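# Transfer iron pellets into tube, reseat beaker and disc

## Task

Pour or carry every iron pellet out of the beaker and into the clear tube. Return the beaker upright on the bench. Finish with the loose disc sitting on top of the pellets, threaded onto both rods.

## Robot and tools

Robot: two arms, left_arm and right_arm, each with a two-finger gripper and a wrist camera (cam_left_wrist and cam_right_wrist, both 672x504). Calibrated base positions in the scene frame: left_arm at (-0.008, +0.324, +0.005) m, yaw quat (1, 0, 0, 0.031); right_arm at (+0.019, -0.239, +0.001) m, quat (1, 0, 0, 0.011). A fixed camera stand sits behind the arms. Loose objects may occasionally get a brief shove.

Frames: the scene frame has its origin at table height, halfway between the nominal bases. +z points up, +x points out over the table, and +y points toward left_arm. Arm names do not correspond to image sides. Every hand pose, target and velocity for an arm is expressed in that arm's own base frame. Fixed cameras and the table use the scene frame. On each gripper, the fingers extend along +z and spread along y. end_effector_position is the point between the pads, roughly 1 cm behind the tips. Reported poses may be off by a few centimetres, more when the arm is stretched.

Row format, shared by all motion tools: one flat list of 16 numbers covering both arms. The first 8 are left_arm: x, y, z (metres, absolute position in left_arm's base frame), qw, qx, qy, qz (absolute orientation, w first), then opening. The last 8 are the same for right_arm. Opening runs from -1 (closed) to +1 (fully open, 0.093 m). Every row must include both arms. To keep an arm still, resend its last reported whole pose and its current opening. Sending 0 as an opening is a real command.

execute_actions(actions, cameras): actions is a list of actions. Each action is a list of up to 15 rows, and each row is one 1/30 s control step. If an action has fewer than 15 rows, its last row is held for the remaining steps. A target more than 0.6 m from that gripper's position at the start of the action, along any gripper axis, gets the action refused for both arms. If the first action fails this check, or any action is malformed, the whole call is refused. An empty actions list returns the state plus images from all cameras. cameras takes a list of names, ["all"], or [].

move(target, speed, blend, opening_speed, grip_force, blocking, cameras): moves each gripper in a straight line from its Hand target to an absolute 16-number row, or through a list of up to 15 rows, with no 0.6 m limit. All of this must fit within 10 s in total.
- speed: m/s, from 0.002 to 2.9, default 0.25. Rotation is capped at twice that value in rad/s. Give one value, or one per target.
- blend: metres of corner rounding per waypoint. 0 means a full stop at each point.
- opening_speed: scale units per second, at least 0.2.
- grip_force: newtons per pad, 10 to 50. Give one value or one per arm. It persists until changed. Below 50 the fingers close slowly.
- blocking=false: returns after about 0.5 s while the motion continues. A new move replaces the running one.

Paths do not avoid obstacles or the other arm. Grippers lag and overshoot more at high speed. Do not route a path close to an arm's own base, because that can flip its shoulder posture.

wait(seconds 0-10): lets time pass while each arm holds its last command. stop(): brakes a running move. zoom_image(camera, region [x0,y0,x1,y1] in pixels, at most 504x504): enlarges part of that camera's latest image. read_manual: licence text only. finished_scene(scene 1 or 2): ends the scene, and it cannot be undone. Scene 1 is practice, but damage done there still counts. Make no further calls in the same reply.

Results report, per arm: end_effector_position and quat, Hand target (where the arm is actually being driven, which can fall short of the command), Tool commands, grip_measured, joint positions (the last entry is the finger opening in metres), joint velocities ("within noise" means still), and joint torques. Torques 1-3 wrap at ±28 N m. A move adds a "move:" line:
- done: within 10 mm and 2°.
- off_target, moving, held, or fault: other endings.
- limits=paced: the command was clipped.
- limits=held: steps were withheld.
A MOTOR HOT line appears at 75 °C. At 90 °C the arm folds up and stays idle. Holding loads, staying stretched out, or pushing against something heats motors.

Control notes: orientation is clipped to within 40° of the measured orientation at each step. Friction and gravity can leave the gripper low, short or tilted. Tiny moves may go nowhere or sideways. After each move, check the pose and correct any tilt, and keep sending the same quaternion.

Gripping: pads meet at about -0.94. Each millimetre of object width adds about 0.0208. For a firm grip on a rigid part, command about 0.24 below the reading for its width. Keep sending that same value while holding. To release, send a value well above the width reading. A sudden large jump downward causes a brief hard squeeze. grip_measured may read up to 0.02 too open.

Avoid: dropping or tossing objects, and releasing anything that is still moving. Do not hit fixed or heavy things fast, or push hard. Keep the arms and grippers from touching each other, including closing on the other arm's fingers. Do not strain a wrist camera cable. Nothing may end up off the table. Each reply lets simulated time run, so keep thinking short.

Each tool is called after "Emit:" as a command line: name --argument value for each argument, lists and objects as JSON in quotes; but a table of rows of numbers goes row by row, as --pt "numbers of a row", without its own name.

## Session

Emit:
execute_actions --actions '[]'

Scene clock: 0.00 s.
left_arm: end_effector_position=(+0.1846, -0.1050, +0.1424) grip_measured=+1.000 end_effector_quat_wxyz=(+0.546, -0.052, +0.834, -0.062) | right_arm: end_effector_position=(+0.1979, +0.1263, +0.1469) grip_measured=+1.000 end_effector_quat_wxyz=(+0.575, -0.077, +0.804, +0.134)
Joint positions: left_arm=[-1.271 0.61 0.378 -0.667 -1.041 -1.001 0.093] | right_arm=[1.024 0.319 0.198 -0.274 0.661 0.384 0.093]
Joint velocities: within noise
Joint torques (N m): no reading
Heat: left arm: 28 °C; right arm: 27 °C.
Hand target: left_arm +0.1850, -0.1061, +0.1459; +0.548, -0.055, +0.832, -0.065 | right_arm +0.1989, +0.1270, +0.1548; +0.580, -0.071, +0.799, +0.139
Tool commands: left_gripper/opening=+1.0 right_gripper/opening=+1.0

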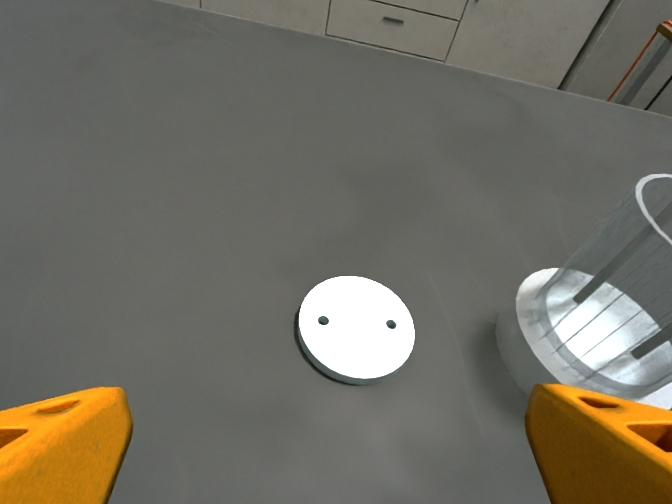

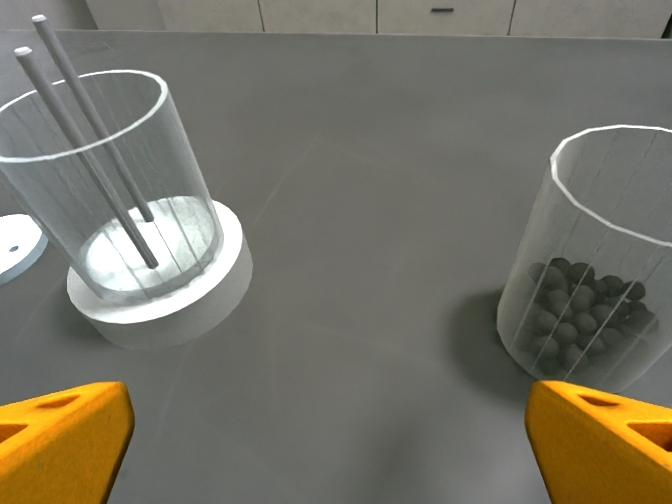

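Emit:
move --target '[0.288,-0.185,0.31,0.216,0,0.976,0,1,0.30,0.024,0.31,0.216,0,0.976,0,1]' --speed 0.4 --cameras '["all"]'

Scene clock: 51.17 s.
left_arm: end_effector_position=(+0.2878, -0.1859, +0.3085) grip_measured=+1.000 end_effector_quat_wxyz=(+0.240, -0.001, +0.971, -0.013) | right_arm: end_effector_position=(+0.3002, +0.0244, +0.3051) grip_measured=+1.000 end_effector_quat_wxyz=(+0.214, +0.003, +0.977, -0.003)
Joint positions: left_arm=[-0.715 1.668 2.062 -1.571 -0.291 -0.658 0.093] | right_arm=[0.11 1.483 1.874 -1.534 0.052 0.105 0.093]
Joint torques (N m): left_arm=[0.75 -4.66 7.9 1.01 -0.05 0.08] | right_arm=[-0.68 -3.96 7.86 1.02 -0.05 -0.16]
Heat: left arm: 32 °C; right arm: 36 °C.
Hand target: left_arm +0.2880, -0.1848, +0.3096; +0.235, +0.003, +0.972, -0.013 | right_arm +0.2999, +0.0241, +0.3100; +0.216, +0.000, +0.976, +0.000
Off the commanded pose: left_arm 0.002 m, 3 deg | right_arm 0.005 m, 1 deg.
joint sent to its limit (left arm) — joint 4 (wrist pitch), lower limit. The joint targets are off in orientation, not in position.
move: off_target (left_arm)

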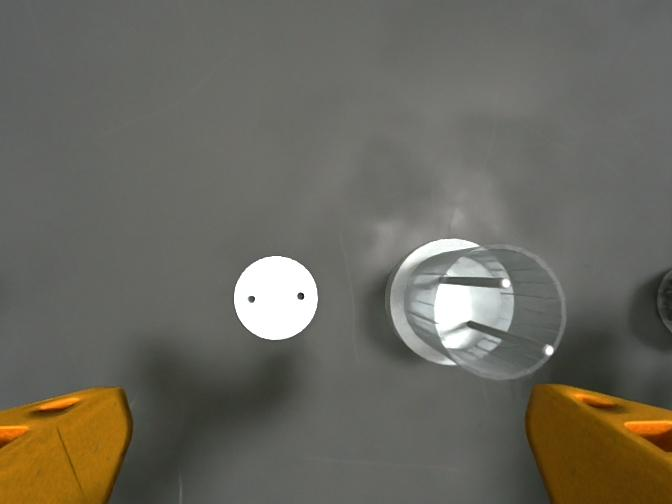

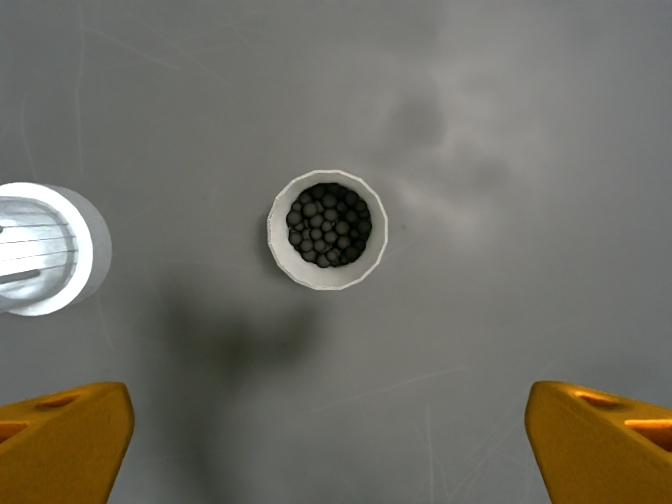

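Emit:
move --pt "0.288 -0.185 0.31 0.235 0.003 0.972 -0.013 1 0.21 0.027 0.2 0.707 0 0.707 0 1" --pt "0.288 -0.185 0.31 0.235 0.003 0.972 -0.013 1 0.21 0.027 0.07 0.707 0 0.707 0 1" --blend 0.03 --cameras '["cam_right_wrist"]'

Scene clock: 91.37 s.
left_arm: end_effector_position=(+0.2877, -0.1860, +0.3084) grip_measured=+1.000 end_effector_quat_wxyz=(+0.240, -0.001, +0.971, -0.013) | right_arm: end_effector_position=(+0.2122, +0.0410, +0.1353) grip_measured=+1.000 end_effector_quat_wxyz=(+0.619, -0.026, +0.784, -0.025)
Joint positions: left_arm=[-0.715 1.668 2.062 -1.571 -0.29 -0.658 0.093] | right_arm=[0.72 -0.003 0.097 -0.409 0.704 0.13 0.093]
Joint torques (N m): left_arm=[0.65 -4.66 7.99 1.01 -0.06 0.09] | right_arm=[-0.5 1.73 8.58 2 0.2 -0.06]
Heat: left arm: 33 °C; right arm: 38 °C.
Hand target: left_arm +0.2880, -0.1850, +0.3100; +0.236, +0.003, +0.972, -0.014 | right_arm +0.2125, +0.0398, +0.1471; +0.631, -0.015, +0.775, -0.019
Off the commanded pose: left_arm 0.002 m, 1 deg | right_arm 0.067 m, 14 deg.
joint sent to its limit (left arm) — joint 4 (wrist pitch), lower limit.
joint sent to its limit (right arm) — joint 2 (shoulder), lower limit.
move: held (right_arm; a check stopped the path); path passed 1 of 2 targets; limits=held
pose unreachable (right arm): on one or more control steps of this call, first in action 0 (counted from 0), this arm could not follow its commanded pose, so it was not sent that pose on those steps. It may still have moved: this result reports where it is.
cause: moving toward the commanded pose would bring two parts of the arm too close to each other (its upper arm (the part past joint 2) and its wrist (the part past joint 5), with joints 3 (elbow) to 5 (wrist yaw) between them, 15 mm apart when it was first held).
Images, in order (width x height): cam_right_wrist 672x504.

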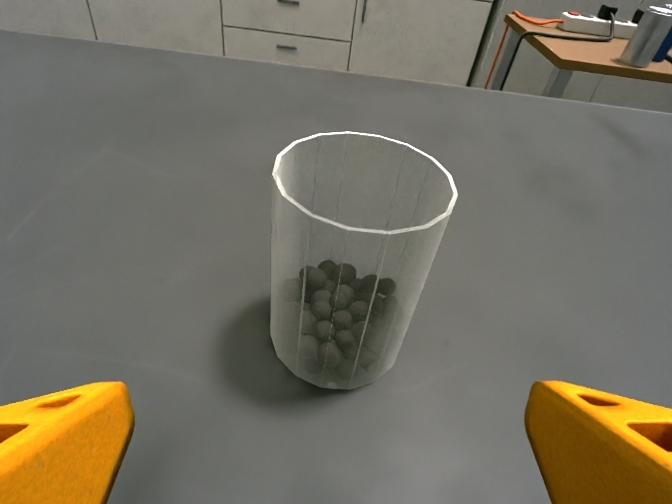

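Emit:
move --pt "0.288 -0.185 0.31 0.235 0.003 0.972 -0.013 1 0.27 0.028 0.15 0.707 0 0.707 0 1" --pt "0.288 -0.185 0.31 0.235 0.003 0.972 -0.013 1 0.27 0.028 0.08 0.707 0 0.707 0 1" --blend 0.02 --cameras '["cam_right_wrist"]'

Scene clock: 117.07 s.
left_arm: end_effector_position=(+0.2877, -0.1860, +0.3084) grip_measured=+1.000 end_effector_quat_wxyz=(+0.240, -0.001, +0.971, -0.013) | right_arm: end_effector_position=(+0.2697, +0.0273, +0.0789) grip_measured=+1.000 end_effector_quat_wxyz=(+0.557, +0.014, +0.830, -0.030)
Joint positions: left_arm=[-0.715 1.668 2.062 -1.571 -0.29 -0.658 0.093] | right_arm=[0.324 0.81 0.019 0.374 0.364 0.119 0.093]
Joint torques (N m): left_arm=[0.66 -4.67 7.99 1.01 -0.07 0.08] | right_arm=[0.47 0.24 5.87 2.2 0.21 0.11]
Heat: left arm: 34 °C; right arm: 40 °C.
Hand target: left_arm +0.2880, -0.1850, +0.3100; +0.236, +0.003, +0.972, -0.014 | right_arm +0.2702, +0.0281, +0.0806; +0.563, +0.022, +0.825, -0.025
Off the commanded pose: left_arm 0.002 m, 1 deg | right_arm 0.001 m, 23 deg.
ARM HIT: the right arm struck itself hard. It can cost score.
joint sent to its limit (left arm) — joint 4 (wrist pitch), lower limit. The joint targets still meet the commanded pose.
joint sent to its limit (right arm) — joint 3 (elbow), lower limit, where the elbow is as bent as it goes. The joint targets are off in orientation, not in position.
move: off_target (right_arm)
Images, in order (width x height): cam_right_wrist 672x504.

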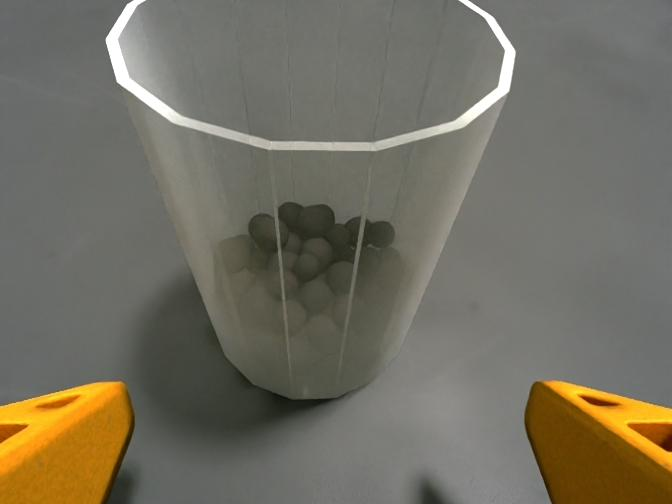

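Emit:
move --target '[0.288,-0.185,0.31,0.235,0.003,0.972,-0.013,1,0.267,0.026,0.130,0.5374,0,0.8433,0,1]' --speed 0.15 --cameras '["cam_right_wrist"]'

Scene clock: 134.43 s.
left_arm: end_effector_position=(+0.2877, -0.1860, +0.3084) grip_measured=+1.000 end_effector_quat_wxyz=(+0.240, -0.001, +0.971, -0.013) | right_arm: end_effector_position=(+0.2619, +0.0252, +0.1153) grip_measured=+1.000 end_effector_quat_wxyz=(+0.524, +0.001, +0.852, -0.003)
Joint positions: left_arm=[-0.715 1.668 2.062 -1.571 -0.29 -0.658 0.093] | right_arm=[0.231 0.577 0.208 -0.11 0.212 0.105 0.093]
Joint torques (N m): left_arm=[0.65 -4.66 7.99 1 -0.07 0.08] | right_arm=[-0.77 0.5 10.11 1.98 -0.02 -0.15]
Heat: left arm: 34 °C; right arm: 40 °C.
Hand target: left_arm +0.2880, -0.1850, +0.3100; +0.236, +0.003, +0.972, -0.014 | right_arm +0.2665, +0.0259, +0.1300; +0.538, +0.000, +0.843, +0.000
Off the commanded pose: left_arm 0.002 m, 1 deg | right_arm 0.016 m, 2 deg.
joint sent to its limit (left arm) — joint 4 (wrist pitch), lower limit. The joint targets still meet the commanded pose.
move: off_target (right_arm)
Images, in order (width x height): cam_right_wrist 672x504.

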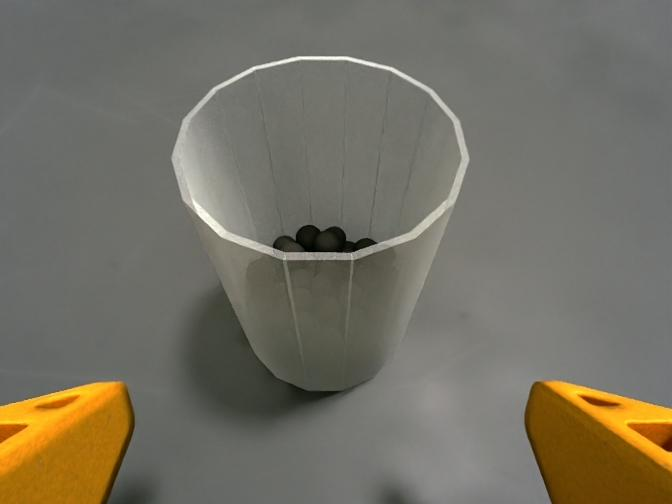

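Emit:
move --target '[0.288,-0.185,0.31,0.235,0.003,0.972,-0.013,1,0.307,0.0285,0.117,0.5374,0,0.8433,0,1]' --speed 0.1 --cameras '["cam_right_wrist"]'

Scene clock: 143.03 s.
left_arm: end_effector_position=(+0.2877, -0.1860, +0.3084) grip_measured=+1.000 end_effector_quat_wxyz=(+0.240, -0.001, +0.971, -0.013) | right_arm: end_effector_position=(+0.2956, +0.0270, +0.0989) grip_measured=+1.000 end_effector_quat_wxyz=(+0.515, +0.000, +0.857, -0.004)
Joint positions: left_arm=[-0.715 1.668 2.062 -1.571 -0.29 -0.658 0.093] | right_arm=[0.19 0.902 0.221 0.184 0.176 0.087 0.093]
Joint torques (N m): left_arm=[0.66 -4.66 7.98 1.01 -0.07 0.08] | right_arm=[-0.8 -0.59 9.74 2.18 -0.05 -0.15]
Heat: left arm: 34 °C; right arm: 41 °C.
Hand target: left_arm +0.2880, -0.1850, +0.3100; +0.236, +0.003, +0.972, -0.014 | right_arm +0.3054, +0.0283, +0.1175; +0.537, +0.000, +0.843, +0.000
Off the commanded pose: left_arm 0.002 m, 1 deg | right_arm 0.021 m, 3 deg.
joint sent to its limit (left arm) — joint 4 (wrist pitch), lower limit. The joint targets still meet the commanded pose.
move: off_target (right_arm)
Images, in order (width x height): cam_right_wrist 672x504.

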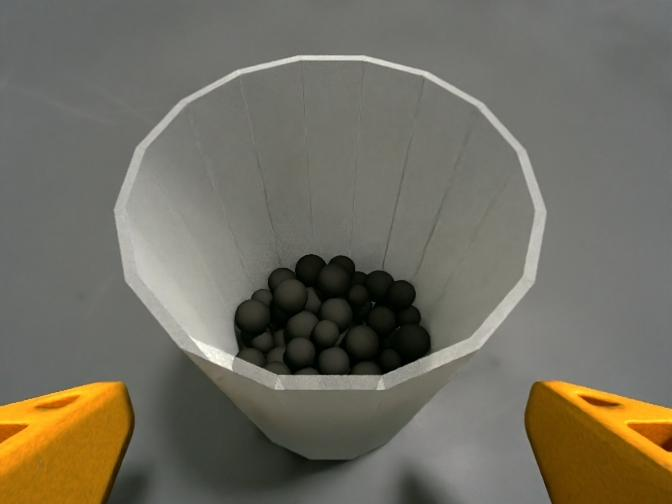

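Emit:
move --target '[0.288,-0.185,0.31,0.235,0.003,0.972,-0.013,1,0.349,0.0293,0.115,0.55,0,0.835,0.002,1]' --speed 0.08 --cameras '["cam_right_wrist"]'

Scene clock: 148.33 s.
left_arm: end_effector_position=(+0.2877, -0.1860, +0.3084) grip_measured=+1.000 end_effector_quat_wxyz=(+0.240, -0.001, +0.971, -0.013) | right_arm: end_effector_position=(+0.3372, +0.0280, +0.0982) grip_measured=+1.000 end_effector_quat_wxyz=(+0.528, +0.001, +0.849, -0.002)
Joint positions: left_arm=[-0.715 1.668 2.062 -1.571 -0.29 -0.658 0.093] | right_arm=[0.154 1.187 0.298 0.426 0.143 0.069 0.093]
Joint torques (N m): left_arm=[0.66 -4.67 7.99 1 -0.07 0.08] | right_arm=[-0.77 -2.15 8.92 2.21 -0.08 -0.15]
Heat: left arm: 35 °C; right arm: 42 °C.
Hand target: left_arm +0.2880, -0.1850, +0.3100; +0.236, +0.003, +0.972, -0.014 | right_arm +0.3478, +0.0291, +0.1154; +0.550, +0.000, +0.835, +0.002
Off the commanded pose: left_arm 0.002 m, 1 deg | right_arm 0.021 m, 3 deg.
joint sent to its limit (left arm) — joint 4 (wrist pitch), lower limit. The joint targets still meet the commanded pose.
move: off_target (right_arm)
Images, in order (width x height): cam_right_wrist 672x504.

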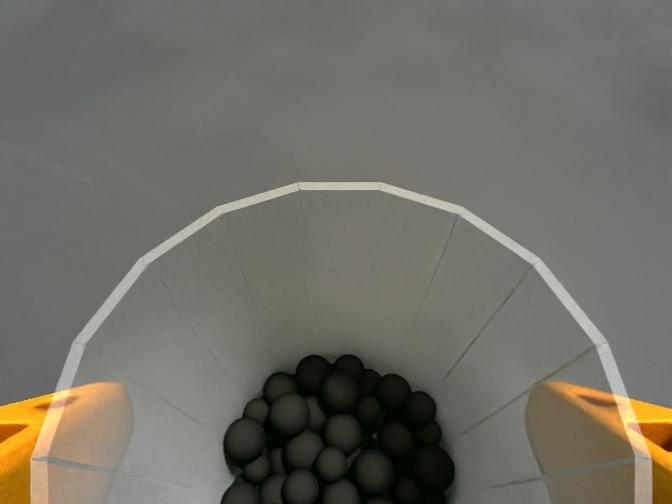

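Emit:
move --pt "0.288 -0.185 0.31 0.235 0.003 0.972 -0.013 1 0.349 0.0293 0.115 0.55 0 0.835 0.002 0.5" --pt "0.288 -0.185 0.31 0.235 0.003 0.972 -0.013 1 0.340 0.0293 0.22 0.57 0 0.82 0 0.5" --speed 0.12 --grip_force '[50,35]' --cameras '["all"]'

Scene clock: 160.43 s.
left_arm: end_effector_position=(+0.2877, -0.1860, +0.3084) grip_measured=+1.000 end_effector_quat_wxyz=(+0.240, -0.001, +0.971, -0.013) | right_arm: end_effector_position=(+0.3292, +0.0265, +0.1802) grip_measured=+0.592 end_effector_quat_wxyz=(+0.521, +0.000, +0.854, -0.004)
Joint positions: left_arm=[-0.715 1.668 2.062 -1.571 -0.29 -0.658 0.093] | right_arm=[0.153 0.95 0.564 -0.095 0.142 0.066 0.074]
Joint torques (N m): left_arm=[0.65 -4.67 7.99 1 -0.06 0.08] | right_arm=[0.5 -4.19 11.18 2.37 0.15 -0.15]
Heat: left arm: 35 °C; right arm: 45 °C.
Hand target: left_arm +0.2880, -0.1850, +0.3100; +0.236, +0.003, +0.972, -0.014 | right_arm +0.3372, +0.0288, +0.2201; +0.571, +0.001, +0.821, +0.000
Off the commanded pose: left_arm 0.002 m, 1 deg | right_arm 0.041 m, 7 deg.
joint sent to its limit (left arm) — joint 4 (wrist pitch), lower limit. The joint targets still meet the commanded pose.
grip_force (N): 50, 35
move: off_target (right_arm)

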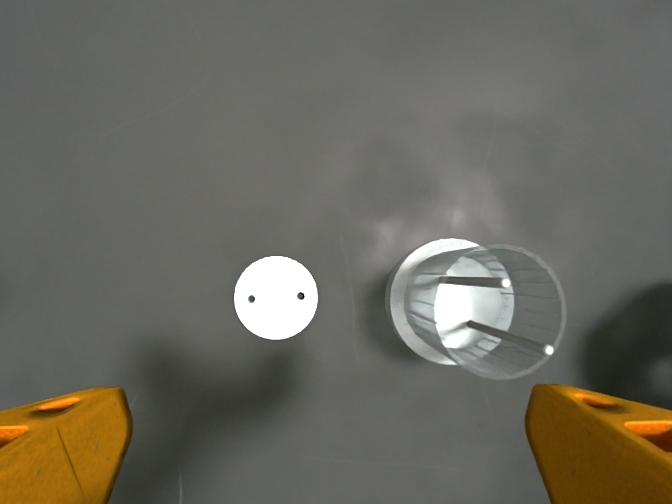

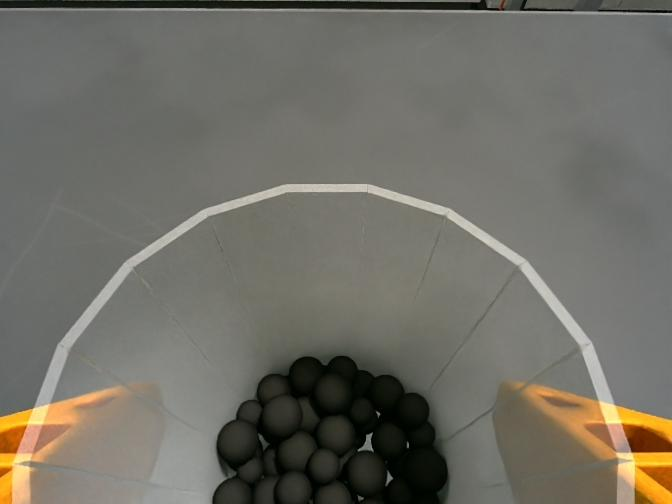

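Emit:
move --target '[0.20,-0.05,0.25,0.453,0.333,0.804,-0.188,1,0.345,0.12,0.28,0.707,0,0.707,0,0.5]' --speed 0.2 --cameras '["all"]'

Scene clock: 212.77 s.
left_arm: end_effector_position=(+0.2007, -0.0495, +0.2456) grip_measured=+1.000 end_effector_quat_wxyz=(+0.450, +0.331, +0.809, -0.185) | right_arm: end_effector_position=(+0.3433, +0.1192, +0.2561) grip_measured=+0.592 end_effector_quat_wxyz=(+0.677, -0.019, +0.736, -0.014)
Joint positions: left_arm=[0.477 0.837 0.966 -1.238 0.941 1.017 0.093] | right_arm=[0.593 1.078 0.564 0.413 0.584 0.009 0.074]
Joint torques (N m): left_arm=[0.73 0.47 8.14 0.95 0.75 0.1] | right_arm=[0.27 -2.99 8.06 2.75 0.21 -0.12]
Heat: left arm: 36 °C; right arm: 50 °C.
Hand target: left_arm +0.2000, -0.0501, +0.2500; +0.454, +0.333, +0.805, -0.188 | right_arm +0.3438, +0.1194, +0.2797; +0.706, +0.000, +0.708, +0.000
Off the commanded pose: left_arm 0.005 m, 1 deg | right_arm 0.024 m, 6 deg.
grip_force (N): 50, 35
move: off_target (right_arm)

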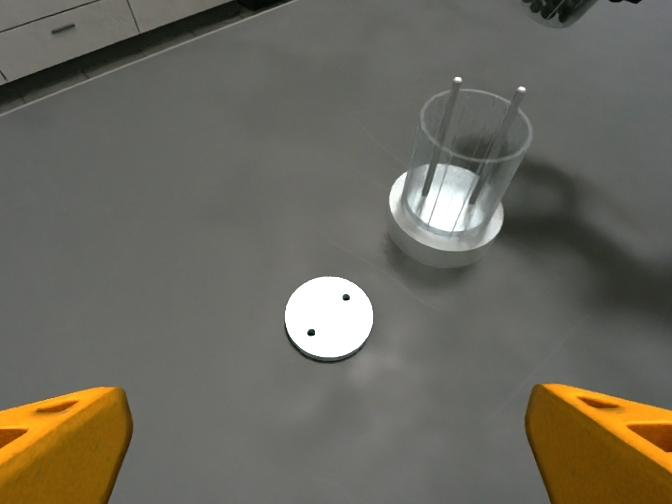

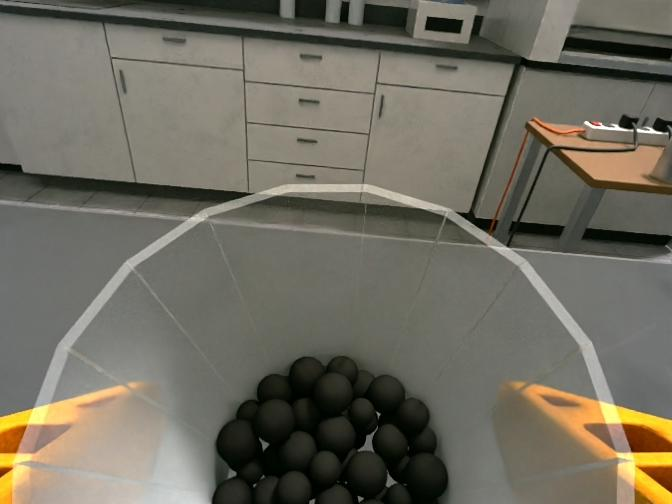

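Emit:
move --target '[0.21,-0.04,0.28,0.497,0.41,0.709,-0.287,1,0.325,0.175,0.32,0.72,0,0.69,0,0.5]' --speed 0.15 --cameras '["cam_left_wrist"]'

Scene clock: 236.70 s.
left_arm: end_effector_position=(+0.2101, -0.0417, +0.2720) grip_measured=+1.000 end_effector_quat_wxyz=(+0.500, +0.387, +0.733, -0.250) | right_arm: end_effector_position=(+0.3222, +0.1729, +0.2830) grip_measured=+0.592 end_effector_quat_wxyz=(+0.690, -0.035, +0.722, -0.026)
Joint positions: left_arm=[0.621 1.105 1.104 -1.569 1.187 1.592 0.093] | right_arm=[0.838 1.145 0.671 0.407 0.826 -0.036 0.074]
Joint torques (N m): left_arm=[0.73 -1.02 8.35 0.12 0.89 0.09] | right_arm=[0.25 -3.48 11.41 2.54 0.24 -0.12]
Heat: left arm: 39 °C; right arm: 53 °C.
Hand target: left_arm +0.2108, -0.0410, +0.2796; +0.509, +0.388, +0.728, -0.247 | right_arm +0.3228, +0.1732, +0.3190; +0.721, +0.000, +0.693, +0.000
Off the commanded pose: left_arm 0.008 m, 6 deg | right_arm 0.037 m, 7 deg.
joint sent to its limit (left arm) — joint 4 (wrist pitch), lower limit. The joint targets are off in orientation, not in position.
grip_force (N): 50, 35
move: off_target (left_arm, right_arm)
Images, in order (width x height): cam_left_wrist 672x504.

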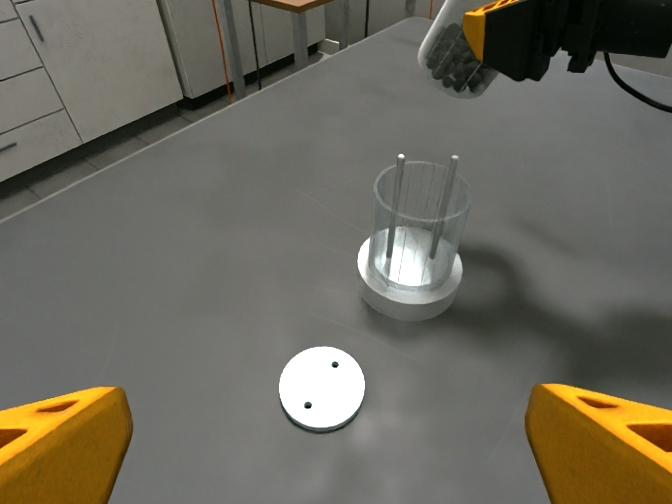

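Emit:
move --target '[0.21,-0.04,0.28,0.5,0.387,0.733,-0.25,1,0.305,0.205,0.325,0.641,-0.299,0.641,-0.299,0.5]' --speed 0.15 --cameras '["all"]'

Scene clock: 262.13 s.
left_arm: end_effector_position=(+0.2107, -0.0413, +0.2746) grip_measured=+1.000 end_effector_quat_wxyz=(+0.502, +0.390, +0.732, -0.246) | right_arm: end_effector_position=(+0.3040, +0.2033, +0.2962) grip_measured=+0.590 end_effector_quat_wxyz=(+0.616, -0.330, +0.648, -0.305)
Joint positions: left_arm=[0.621 1.105 1.114 -1.569 1.187 1.592 0.093] | right_arm=[0.977 1.187 0.767 0.321 0.964 -0.849 0.073]
Joint torques (N m): left_arm=[0.5 -1.24 8.39 0.14 0.67 -0.22] | right_arm=[0.44 -3.73 11.29 2.23 0.32 -0.22]
Heat: left arm: 37 °C; right arm: 57 °C.
Hand target: left_arm +0.2103, -0.0404, +0.2798; +0.502, +0.385, +0.735, -0.246 | right_arm +0.3039, +0.2038, +0.3243; +0.640, -0.299, +0.642, -0.298
Off the commanded pose: left_arm 0.006 m, 1 deg | right_arm 0.029 m, 5 deg.
joint sent to its limit (left arm) — joint 4 (wrist pitch), lower limit. The joint targets still meet the commanded pose.
grip_force (N): 50, 35
move: off_target (right_arm)

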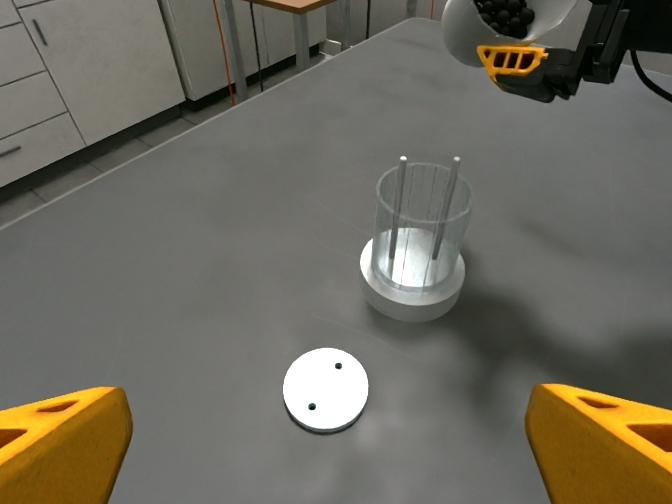

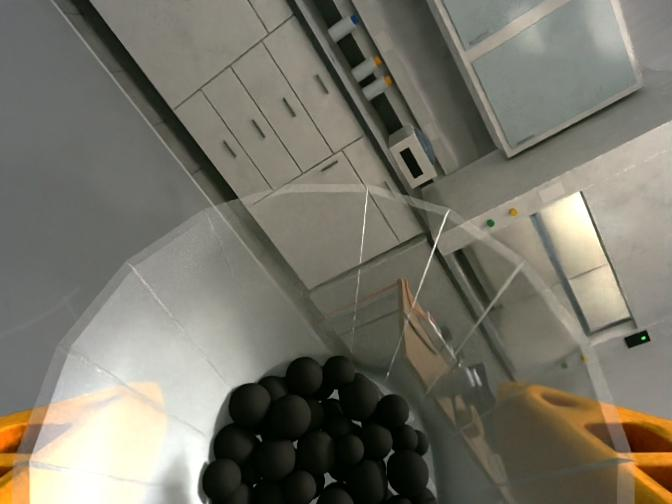

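Emit:
move --target '[0.21,-0.04,0.28,0.5,0.387,0.733,-0.25,1,0.315,0.193,0.27,0.641,-0.299,0.641,-0.299,0.5]' --speed 0.15 --cameras '["cam_left_wrist"]'

Scene clock: 276.87 s.
left_arm: end_effector_position=(+0.2107, -0.0413, +0.2746) grip_measured=+1.000 end_effector_quat_wxyz=(+0.502, +0.390, +0.732, -0.246) | right_arm: end_effector_position=(+0.3124, +0.1933, +0.2537) grip_measured=+0.589 end_effector_quat_wxyz=(+0.620, -0.322, +0.648, -0.303)
Joint positions: left_arm=[0.621 1.105 1.114 -1.569 1.187 1.592 0.093] | right_arm=[0.927 1.235 0.608 0.548 0.919 -0.853 0.073]
Joint torques (N m): left_arm=[0.49 -1.25 8.42 0.14 0.68 -0.21] | right_arm=[-0.66 -3.67 7.91 2.39 0.1 -0.2]
Heat: left arm: 37 °C; right arm: 56 °C.
Hand target: left_arm +0.2103, -0.0404, +0.2798; +0.502, +0.385, +0.735, -0.246 | right_arm +0.3145, +0.1924, +0.2698; +0.640, -0.299, +0.642, -0.299
Off the commanded pose: left_arm 0.006 m, 1 deg | right_arm 0.016 m, 4 deg.
joint sent to its limit (left arm) — joint 4 (wrist pitch), lower limit. The joint targets still meet the commanded pose.
grip_force (N): 50, 35
move: off_target (right_arm)
Images, in order (width x height): cam_left_wrist 672x504.

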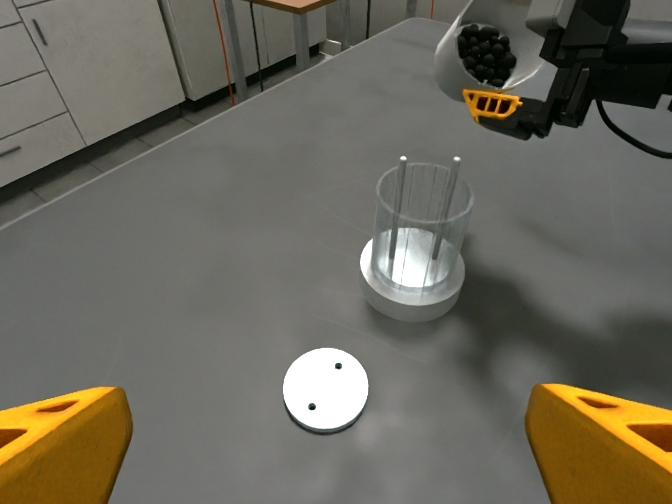

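Emit:
move --target '[0.21,-0.04,0.28,0.5,0.387,0.733,-0.25,1,0.331,0.220,0.253,0.575,-0.41,0.575,-0.41,0.5]' --speed 0.12 --cameras '["all"]'

Scene clock: 294.40 s.
left_arm: end_effector_position=(+0.2107, -0.0413, +0.2746) grip_measured=+1.000 end_effector_quat_wxyz=(+0.502, +0.389, +0.732, -0.247) | right_arm: end_effector_position=(+0.3276, +0.2135, +0.2238) grip_measured=+0.589 end_effector_quat_wxyz=(+0.544, -0.445, +0.580, -0.413)
Joint positions: left_arm=[0.621 1.105 1.114 -1.569 1.187 1.591 0.093] | right_arm=[0.927 1.405 0.622 0.671 0.919 -1.214 0.073]
Joint torques (N m): left_arm=[0.49 -1.24 8.39 0.14 0.68 -0.21] | right_arm=[0.58 -4.89 10.33 2.43 0.28 -0.23]
Heat: left arm: 38 °C; right arm: 55 °C.
Hand target: left_arm +0.2103, -0.0404, +0.2798; +0.501, +0.385, +0.735, -0.246 | right_arm +0.3297, +0.2185, +0.2524; +0.575, -0.411, +0.577, -0.410
Off the commanded pose: left_arm 0.006 m, 1 deg | right_arm 0.030 m, 5 deg.
joint sent to its limit (left arm) — joint 4 (wrist pitch), lower limit. The joint targets still meet the commanded pose.
grip_force (N): 50, 35
move: off_target (right_arm)

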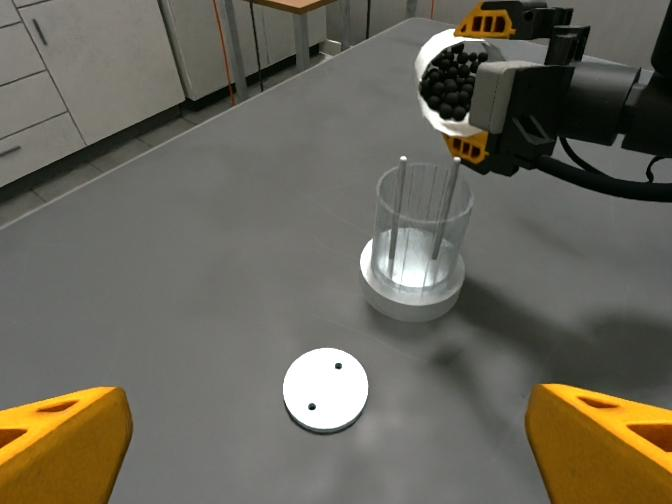

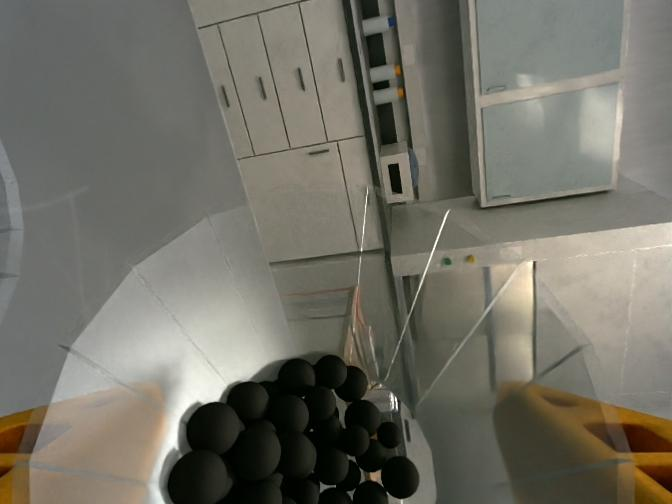

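Emit:
move --pt "0.21 -0.04 0.28 0.5 0.387 0.733 -0.25 1 0.338 0.232 0.267 0.575 -0.41 0.575 -0.41 0.5" --pt "0.21 -0.04 0.28 0.5 0.387 0.733 -0.25 1 0.338 0.244 0.267 0.478 -0.521 0.478 -0.521 0.5" --speed 0.1 --cameras '["all"]'

Scene clock: 310.00 s.
left_arm: end_effector_position=(+0.2107, -0.0413, +0.2746) grip_measured=+1.000 end_effector_quat_wxyz=(+0.502, +0.389, +0.732, -0.247) | right_arm: end_effector_position=(+0.3353, +0.2389, +0.2400) grip_measured=+0.589 end_effector_quat_wxyz=(-0.451, +0.552, -0.473, +0.517)
Joint positions: left_arm=[0.621 1.105 1.114 -1.569 1.187 1.591 0.093] | right_arm=[0.958 1.475 0.741 0.635 0.947 -1.635 0.073]
Joint torques (N m): left_arm=[0.46 -1.25 8.38 0.14 0.68 -0.21] | right_arm=[0.44 -5.64 10.5 2.24 0.25 -0.2]
Heat: left arm: 38 °C; right arm: 58 °C.
Hand target: left_arm +0.2103, -0.0404, +0.2798; +0.502, +0.385, +0.735, -0.246 | right_arm +0.3369, +0.2428, +0.2664; -0.477, +0.522, -0.479, +0.520
Off the commanded pose: left_arm 0.006 m, 1 deg | right_arm 0.028 m, 5 deg.
joint sent to its limit (left arm) — joint 4 (wrist pitch), lower limit. The joint targets still meet the commanded pose.
grip_force (N): 50, 35
move: off_target (right_arm)

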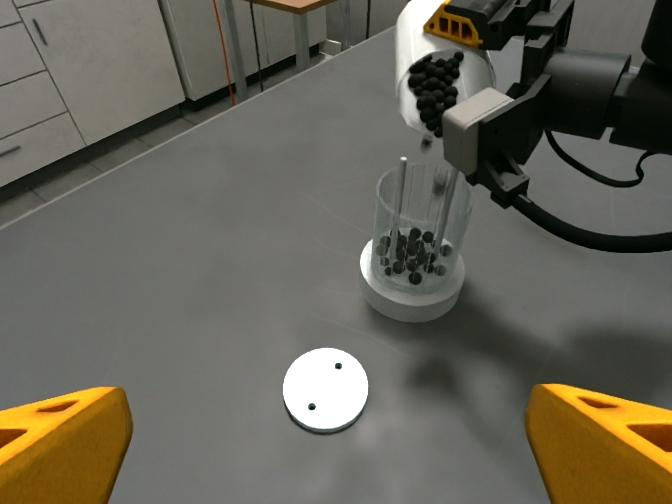

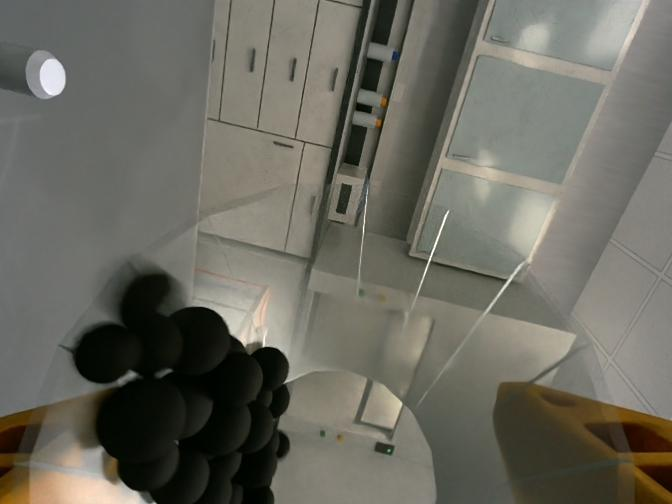

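Emit:
move --pt "0.21 -0.04 0.28 0.5 0.387 0.733 -0.25 1 0.338 0.250 0.267 0.4056 -0.579 0.4056 -0.579 0.5" --pt "0.21 -0.04 0.28 0.5 0.387 0.733 -0.25 1 0.338 0.254 0.267 0.365 -0.605 0.365 -0.605 0.5" --speed 0.1 --cameras '["all"]'

Scene clock: 318.30 s.
left_arm: end_effector_position=(+0.2107, -0.0413, +0.2746) grip_measured=+1.000 end_effector_quat_wxyz=(+0.502, +0.389, +0.732, -0.247) | right_arm: end_effector_position=(+0.3364, +0.2495, +0.2502) grip_measured=+0.589 end_effector_quat_wxyz=(-0.351, +0.623, -0.359, +0.600)
Joint positions: left_arm=[0.621 1.105 1.114 -1.569 1.187 1.591 0.093] | right_arm=[0.976 1.504 0.784 0.66 0.969 -2.039 0.073]
Joint torques (N m): left_arm=[0.47 -1.22 8.4 0.14 0.68 -0.2] | right_arm=[0.44 -5.3 9.63 2.05 0.23 -0.13]
Heat: left arm: 38 °C; right arm: 57 °C.
Hand target: left_arm +0.2103, -0.0404, +0.2798; +0.502, +0.385, +0.735, -0.246 | right_arm +0.3375, +0.2535, +0.2669; -0.365, +0.606, -0.366, +0.605
Off the commanded pose: left_arm 0.006 m, 1 deg | right_arm 0.017 m, 3 deg.
joint sent to its limit (left arm) — joint 4 (wrist pitch), lower limit. The joint targets still meet the commanded pose.
grip_force (N): 50, 35
move: off_target (right_arm)

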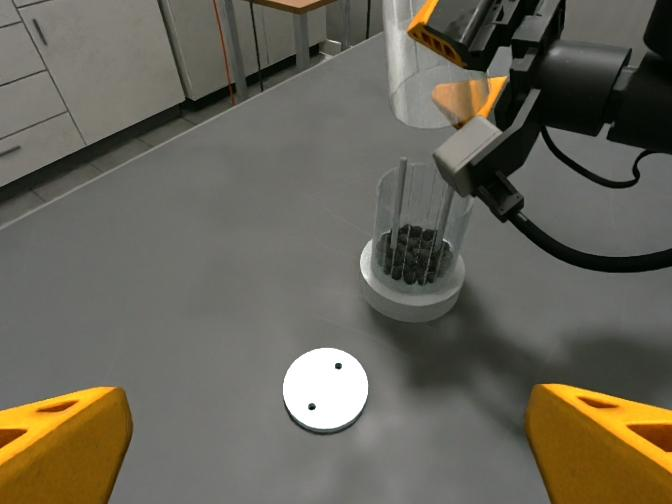

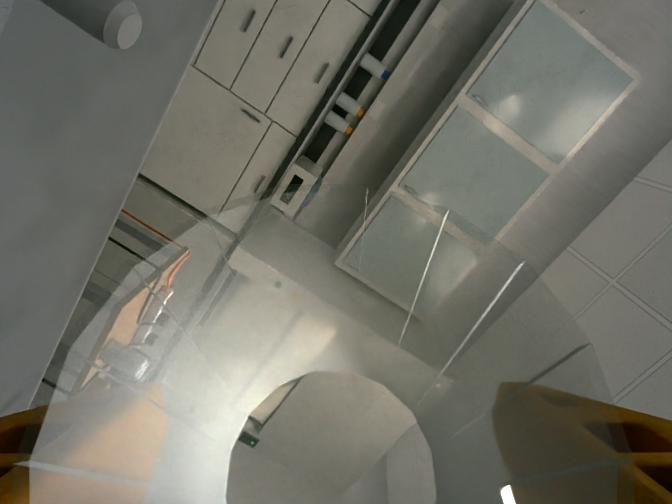

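Emit:
move --pt "0.21 -0.04 0.28 0.5 0.387 0.733 -0.25 1 0.335 0.19 0.29 0.478 -0.521 0.478 -0.521 0.5" --pt "0.21 -0.04 0.28 0.5 0.387 0.733 -0.25 1 0.345 0.06 0.25 0.65 0 0.76 0 0.5" --pt "0.21 -0.04 0.28 0.5 0.387 0.733 -0.25 1 0.349 0.03 0.16 0.55 0 0.835 0.002 0.5" --speed 0.3 --blend '[0.03,0.03,0]' --cameras '["all"]'

Emit:
move --target '[0.21,-0.04,0.28,0.5,0.387,0.733,-0.25,1,0.349,0.03,0.118,0.55,0,0.835,0.002,0.5]' --speed 0.06 --cameras '["all"]'

Scene clock: 340.10 s.
left_arm: end_effector_position=(+0.2107, -0.0413, +0.2746) grip_measured=+1.000 end_effector_quat_wxyz=(+0.502, +0.389, +0.732, -0.247) | right_arm: end_effector_position=(+0.3446, +0.0300, +0.1514) grip_measured=+0.588 end_effector_quat_wxyz=(+0.535, -0.007, +0.845, -0.006)
Joint positions: left_arm=[0.621 1.105 1.114 -1.569 1.187 1.591 0.093] | right_arm=[0.157 1.065 0.463 0.156 0.144 0.048 0.073]
Joint torques (N m): left_arm=[0.49 -1.22 8.39 0.14 0.67 -0.2] | right_arm=[-0.77 -2.45 7.47 2.24 -0.05 0.07]
Heat: left arm: 38 °C; right arm: 55 °C.
Hand target: left_arm +0.2103, -0.0404, +0.2798; +0.502, +0.385, +0.735, -0.246 | right_arm +0.3487, +0.0299, +0.1602; +0.550, +0.000, +0.835, +0.002
Off the commanded pose: left_arm 0.006 m, 1 deg | right_arm 0.010 m, 2 deg.
joint sent to its limit (left arm) — joint 4 (wrist pitch), lower limit. The joint targets still meet the commanded pose.
grip_force (N): 50, 35
move: done

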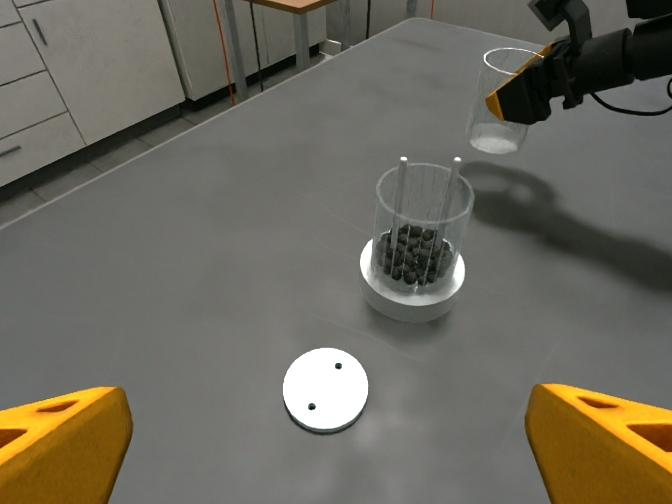

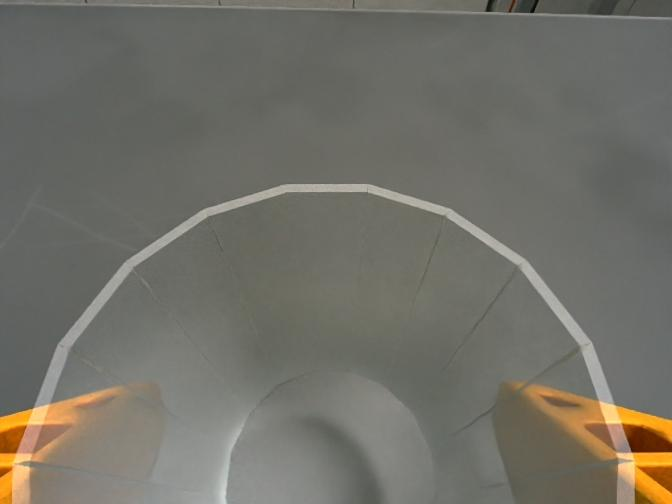

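Scene clock: 341.60 s.
left_arm: end_effector_position=(+0.2107, -0.0413, +0.2746) grip_measured=+1.000 end_effector_quat_wxyz=(+0.502, +0.389, +0.732, -0.247) | right_arm: end_effector_position=(+0.3444, +0.0301, +0.1115) grip_measured=+0.588 end_effector_quat_wxyz=(+0.536, -0.007, +0.844, -0.006)
Joint positions: left_arm=[0.621 1.105 1.114 -1.569 1.187 1.591 0.093] | right_arm=[0.157 1.181 0.339 0.398 0.143 0.048 0.073]
Joint torques (N m): left_arm=[0.49 -1.25 8.39 0.14 0.67 -0.21] | right_arm=[-0.77 -2.18 6.49 2.31 -0.06 0.07]
Heat: left arm: 38 °C; right arm: 55 °C.
Hand target: left_arm +0.2103, -0.0404, +0.2798; +0.502, +0.385, +0.735, -0.246 | right_arm +0.3487, +0.0300, +0.1182; +0.550, +0.000, +0.835, +0.002
Off the commanded pose: left_arm 0.006 m, 1 deg | right_arm 0.008 m, 2 deg.
joint sent to its limit (left arm) — joint 4 (wrist pitch), lower limit. The joint targets still meet the commanded pose.
grip_force (N): 50, 35
move: done

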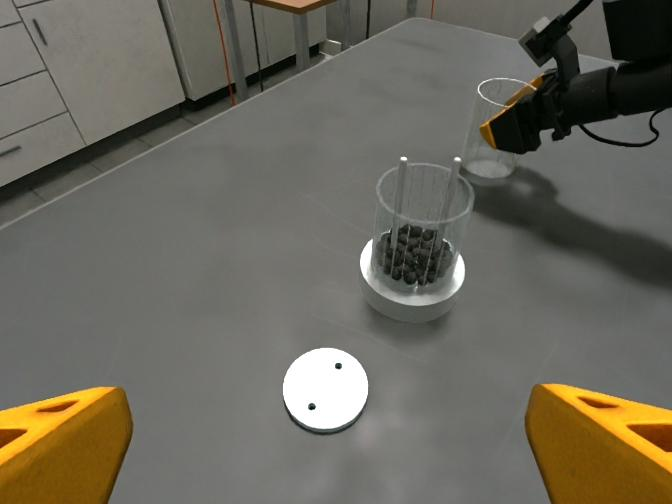

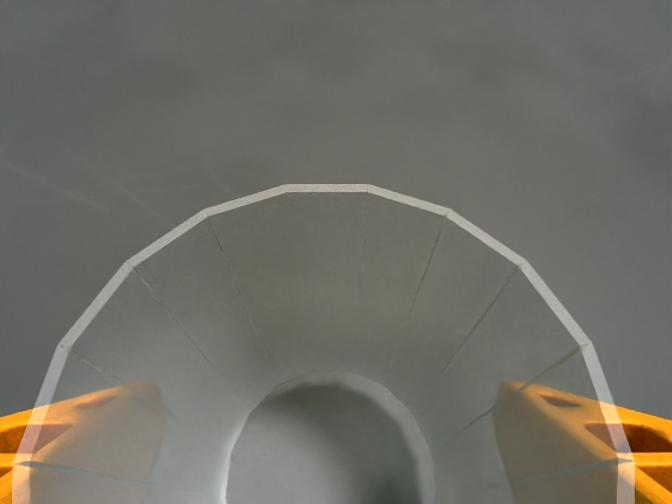

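Emit:
move --target '[0.21,-0.04,0.28,0.5,0.387,0.733,-0.25,1,0.349,0.03,0.103,0.545,0,0.838,0.002,0.5]' --speed 0.03 --cameras '["all"]'

Scene clock: 346.83 s.
left_arm: end_effector_position=(+0.2107, -0.0413, +0.2746) grip_measured=+1.000 end_effector_quat_wxyz=(+0.502, +0.389, +0.732, -0.247) | right_arm: end_effector_position=(+0.3463, +0.0305, +0.0993) grip_measured=+0.588 end_effector_quat_wxyz=(+0.535, -0.007, +0.845, -0.005)
Joint positions: left_arm=[0.621 1.105 1.114 -1.569 1.187 1.591 0.093] | right_arm=[0.157 1.243 0.314 0.483 0.143 0.05 0.073]
Joint torques (N m): left_arm=[0.49 -1.24 8.4 0.14 0.68 -0.2] | right_arm=[-0.83 -2.48 5.89 2.25 -0.06 0.07]
Heat: left arm: 38 °C; right arm: 56 °C.
Hand target: left_arm +0.2103, -0.0404, +0.2798; +0.502, +0.385, +0.735, -0.246 | right_arm +0.3488, +0.0299, +0.1030; +0.545, +0.000, +0.839, +0.002
Off the commanded pose: left_arm 0.006 m, 1 deg | right_arm 0.005 m, 2 deg.
joint sent to its limit (left arm) — joint 4 (wrist pitch), lower limit. The joint targets still meet the commanded pose.
grip_force (N): 50, 35
move: done

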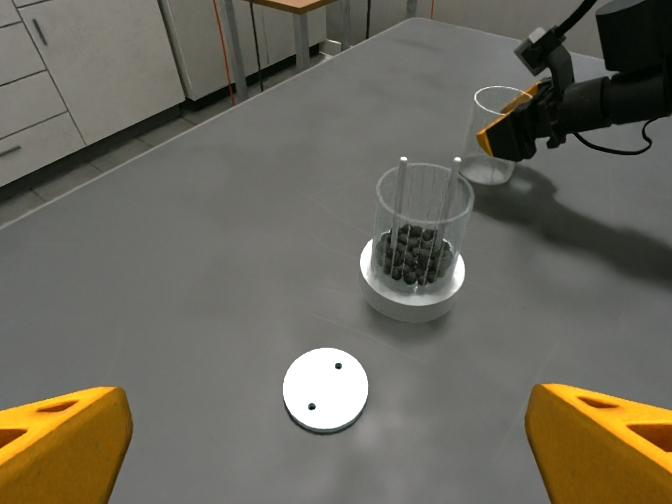

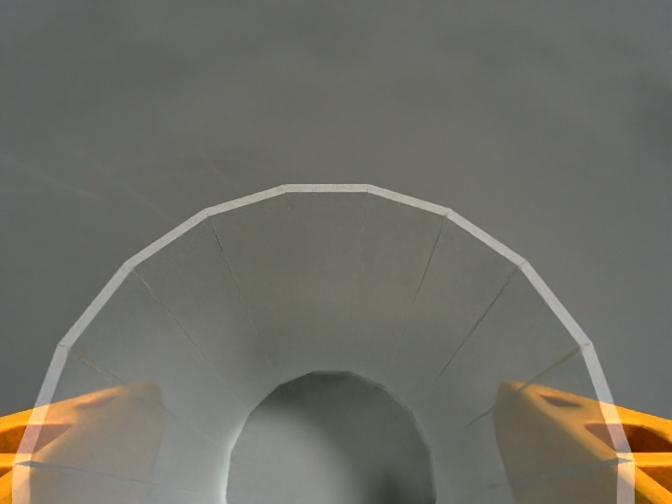

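Emit:
move --pt "0.21 -0.04 0.28 0.5 0.387 0.733 -0.25 1 0.347 0.03 0.100 0.545 0 0.838 0.002 0.5" --pt "0.21 -0.04 0.28 0.5 0.387 0.733 -0.25 1 0.347 0.03 0.100 0.545 0 0.838 0.002 1" --speed 0.03

Emit:
move --target '[0.295,-0.137,0.15,0,-0.2588,0.9659,0,1,0.25,0.029,0.165,0.545,0,0.838,0.002,1]' --speed 0.12 --cameras '["all"]'

Scene clock: 363.07 s.
left_arm: end_effector_position=(+0.2107, -0.0413, +0.2746) grip_measured=+1.000 end_effector_quat_wxyz=(+0.502, +0.389, +0.732, -0.247) | right_arm: end_effector_position=(+0.3452, +0.0303, +0.0976) grip_measured=+1.000 end_effector_quat_wxyz=(+0.538, -0.007, +0.843, -0.005)
Joint positions: left_arm=[0.621 1.105 1.114 -1.569 1.187 1.591 0.093] | right_arm=[0.157 1.247 0.3 0.508 0.143 0.05 0.093]
Joint torques (N m): left_arm=[0.47 -1.24 8.39 0.14 0.67 -0.2] | right_arm=[-0.68 -2.48 5.75 2.2 -0.04 0.08]
Heat: left arm: 39 °C; right arm: 55 °C.
Hand target: left_arm +0.2103, -0.0404, +0.2798; +0.502, +0.385, +0.735, -0.246 | right_arm +0.3470, +0.0299, +0.1000; +0.545, +0.000, +0.838, +0.002
Off the commanded pose: left_arm 0.006 m, 1 deg | right_arm 0.003 m, 1 deg.
joint sent to its limit (left arm) — joint 4 (wrist pitch), lower limit. The joint targets still meet the commanded pose.
grip_force (N): 50, 35
move: done

Scene clock: 371.33 s.
left_arm: end_effector_position=(+0.2955, -0.1325, +0.1474) grip_measured=+1.000 end_effector_quat_wxyz=(+0.005, -0.256, +0.967, +0.002) | right_arm: end_effector_position=(+0.2475, +0.0278, +0.1473) grip_measured=+1.000 end_effector_quat_wxyz=(+0.528, -0.008, +0.849, -0.005)
Joint positions: left_arm=[-0.427 1.764 1.592 -1.393 -0.01 -0.944 0.093] | right_arm=[0.279 0.46 0.318 -0.332 0.249 0.107 0.093]
Joint torques (N m): left_arm=[-0.87 -5.7 8.7 0.18 0.09 -0.22] | right_arm=[0.49 0.4 10.36 1.92 0.19 0.09]
Heat: left arm: 39 °C; right arm: 55 °C.
Hand target: left_arm +0.2949, -0.1370, +0.1499; +0.000, -0.259, +0.966, +0.000 | right_arm +0.2498, +0.0289, +0.1649; +0.545, +0.000, +0.838, +0.002
Off the commanded pose: left_arm 0.005 m, 1 deg | right_arm 0.018 m, 3 deg.
grip_force (N): 50, 35
move: off_target (right_arm)

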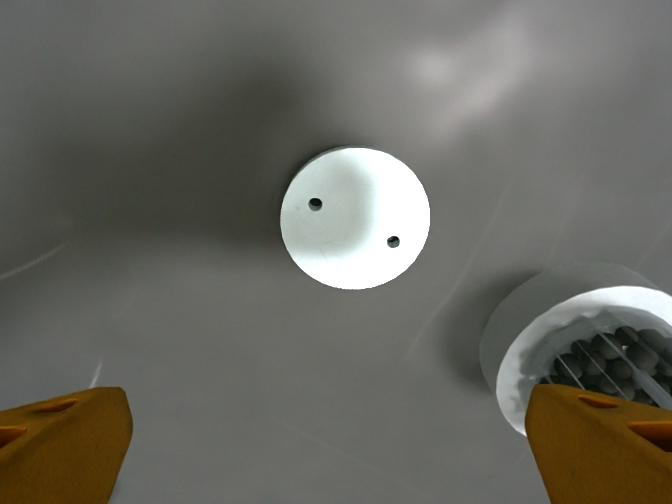

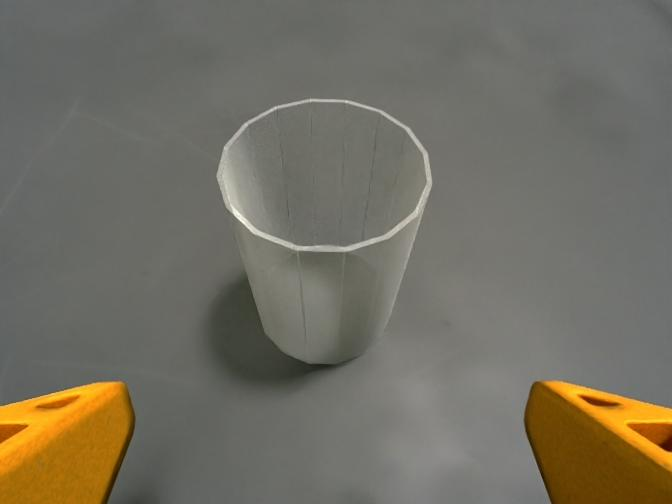

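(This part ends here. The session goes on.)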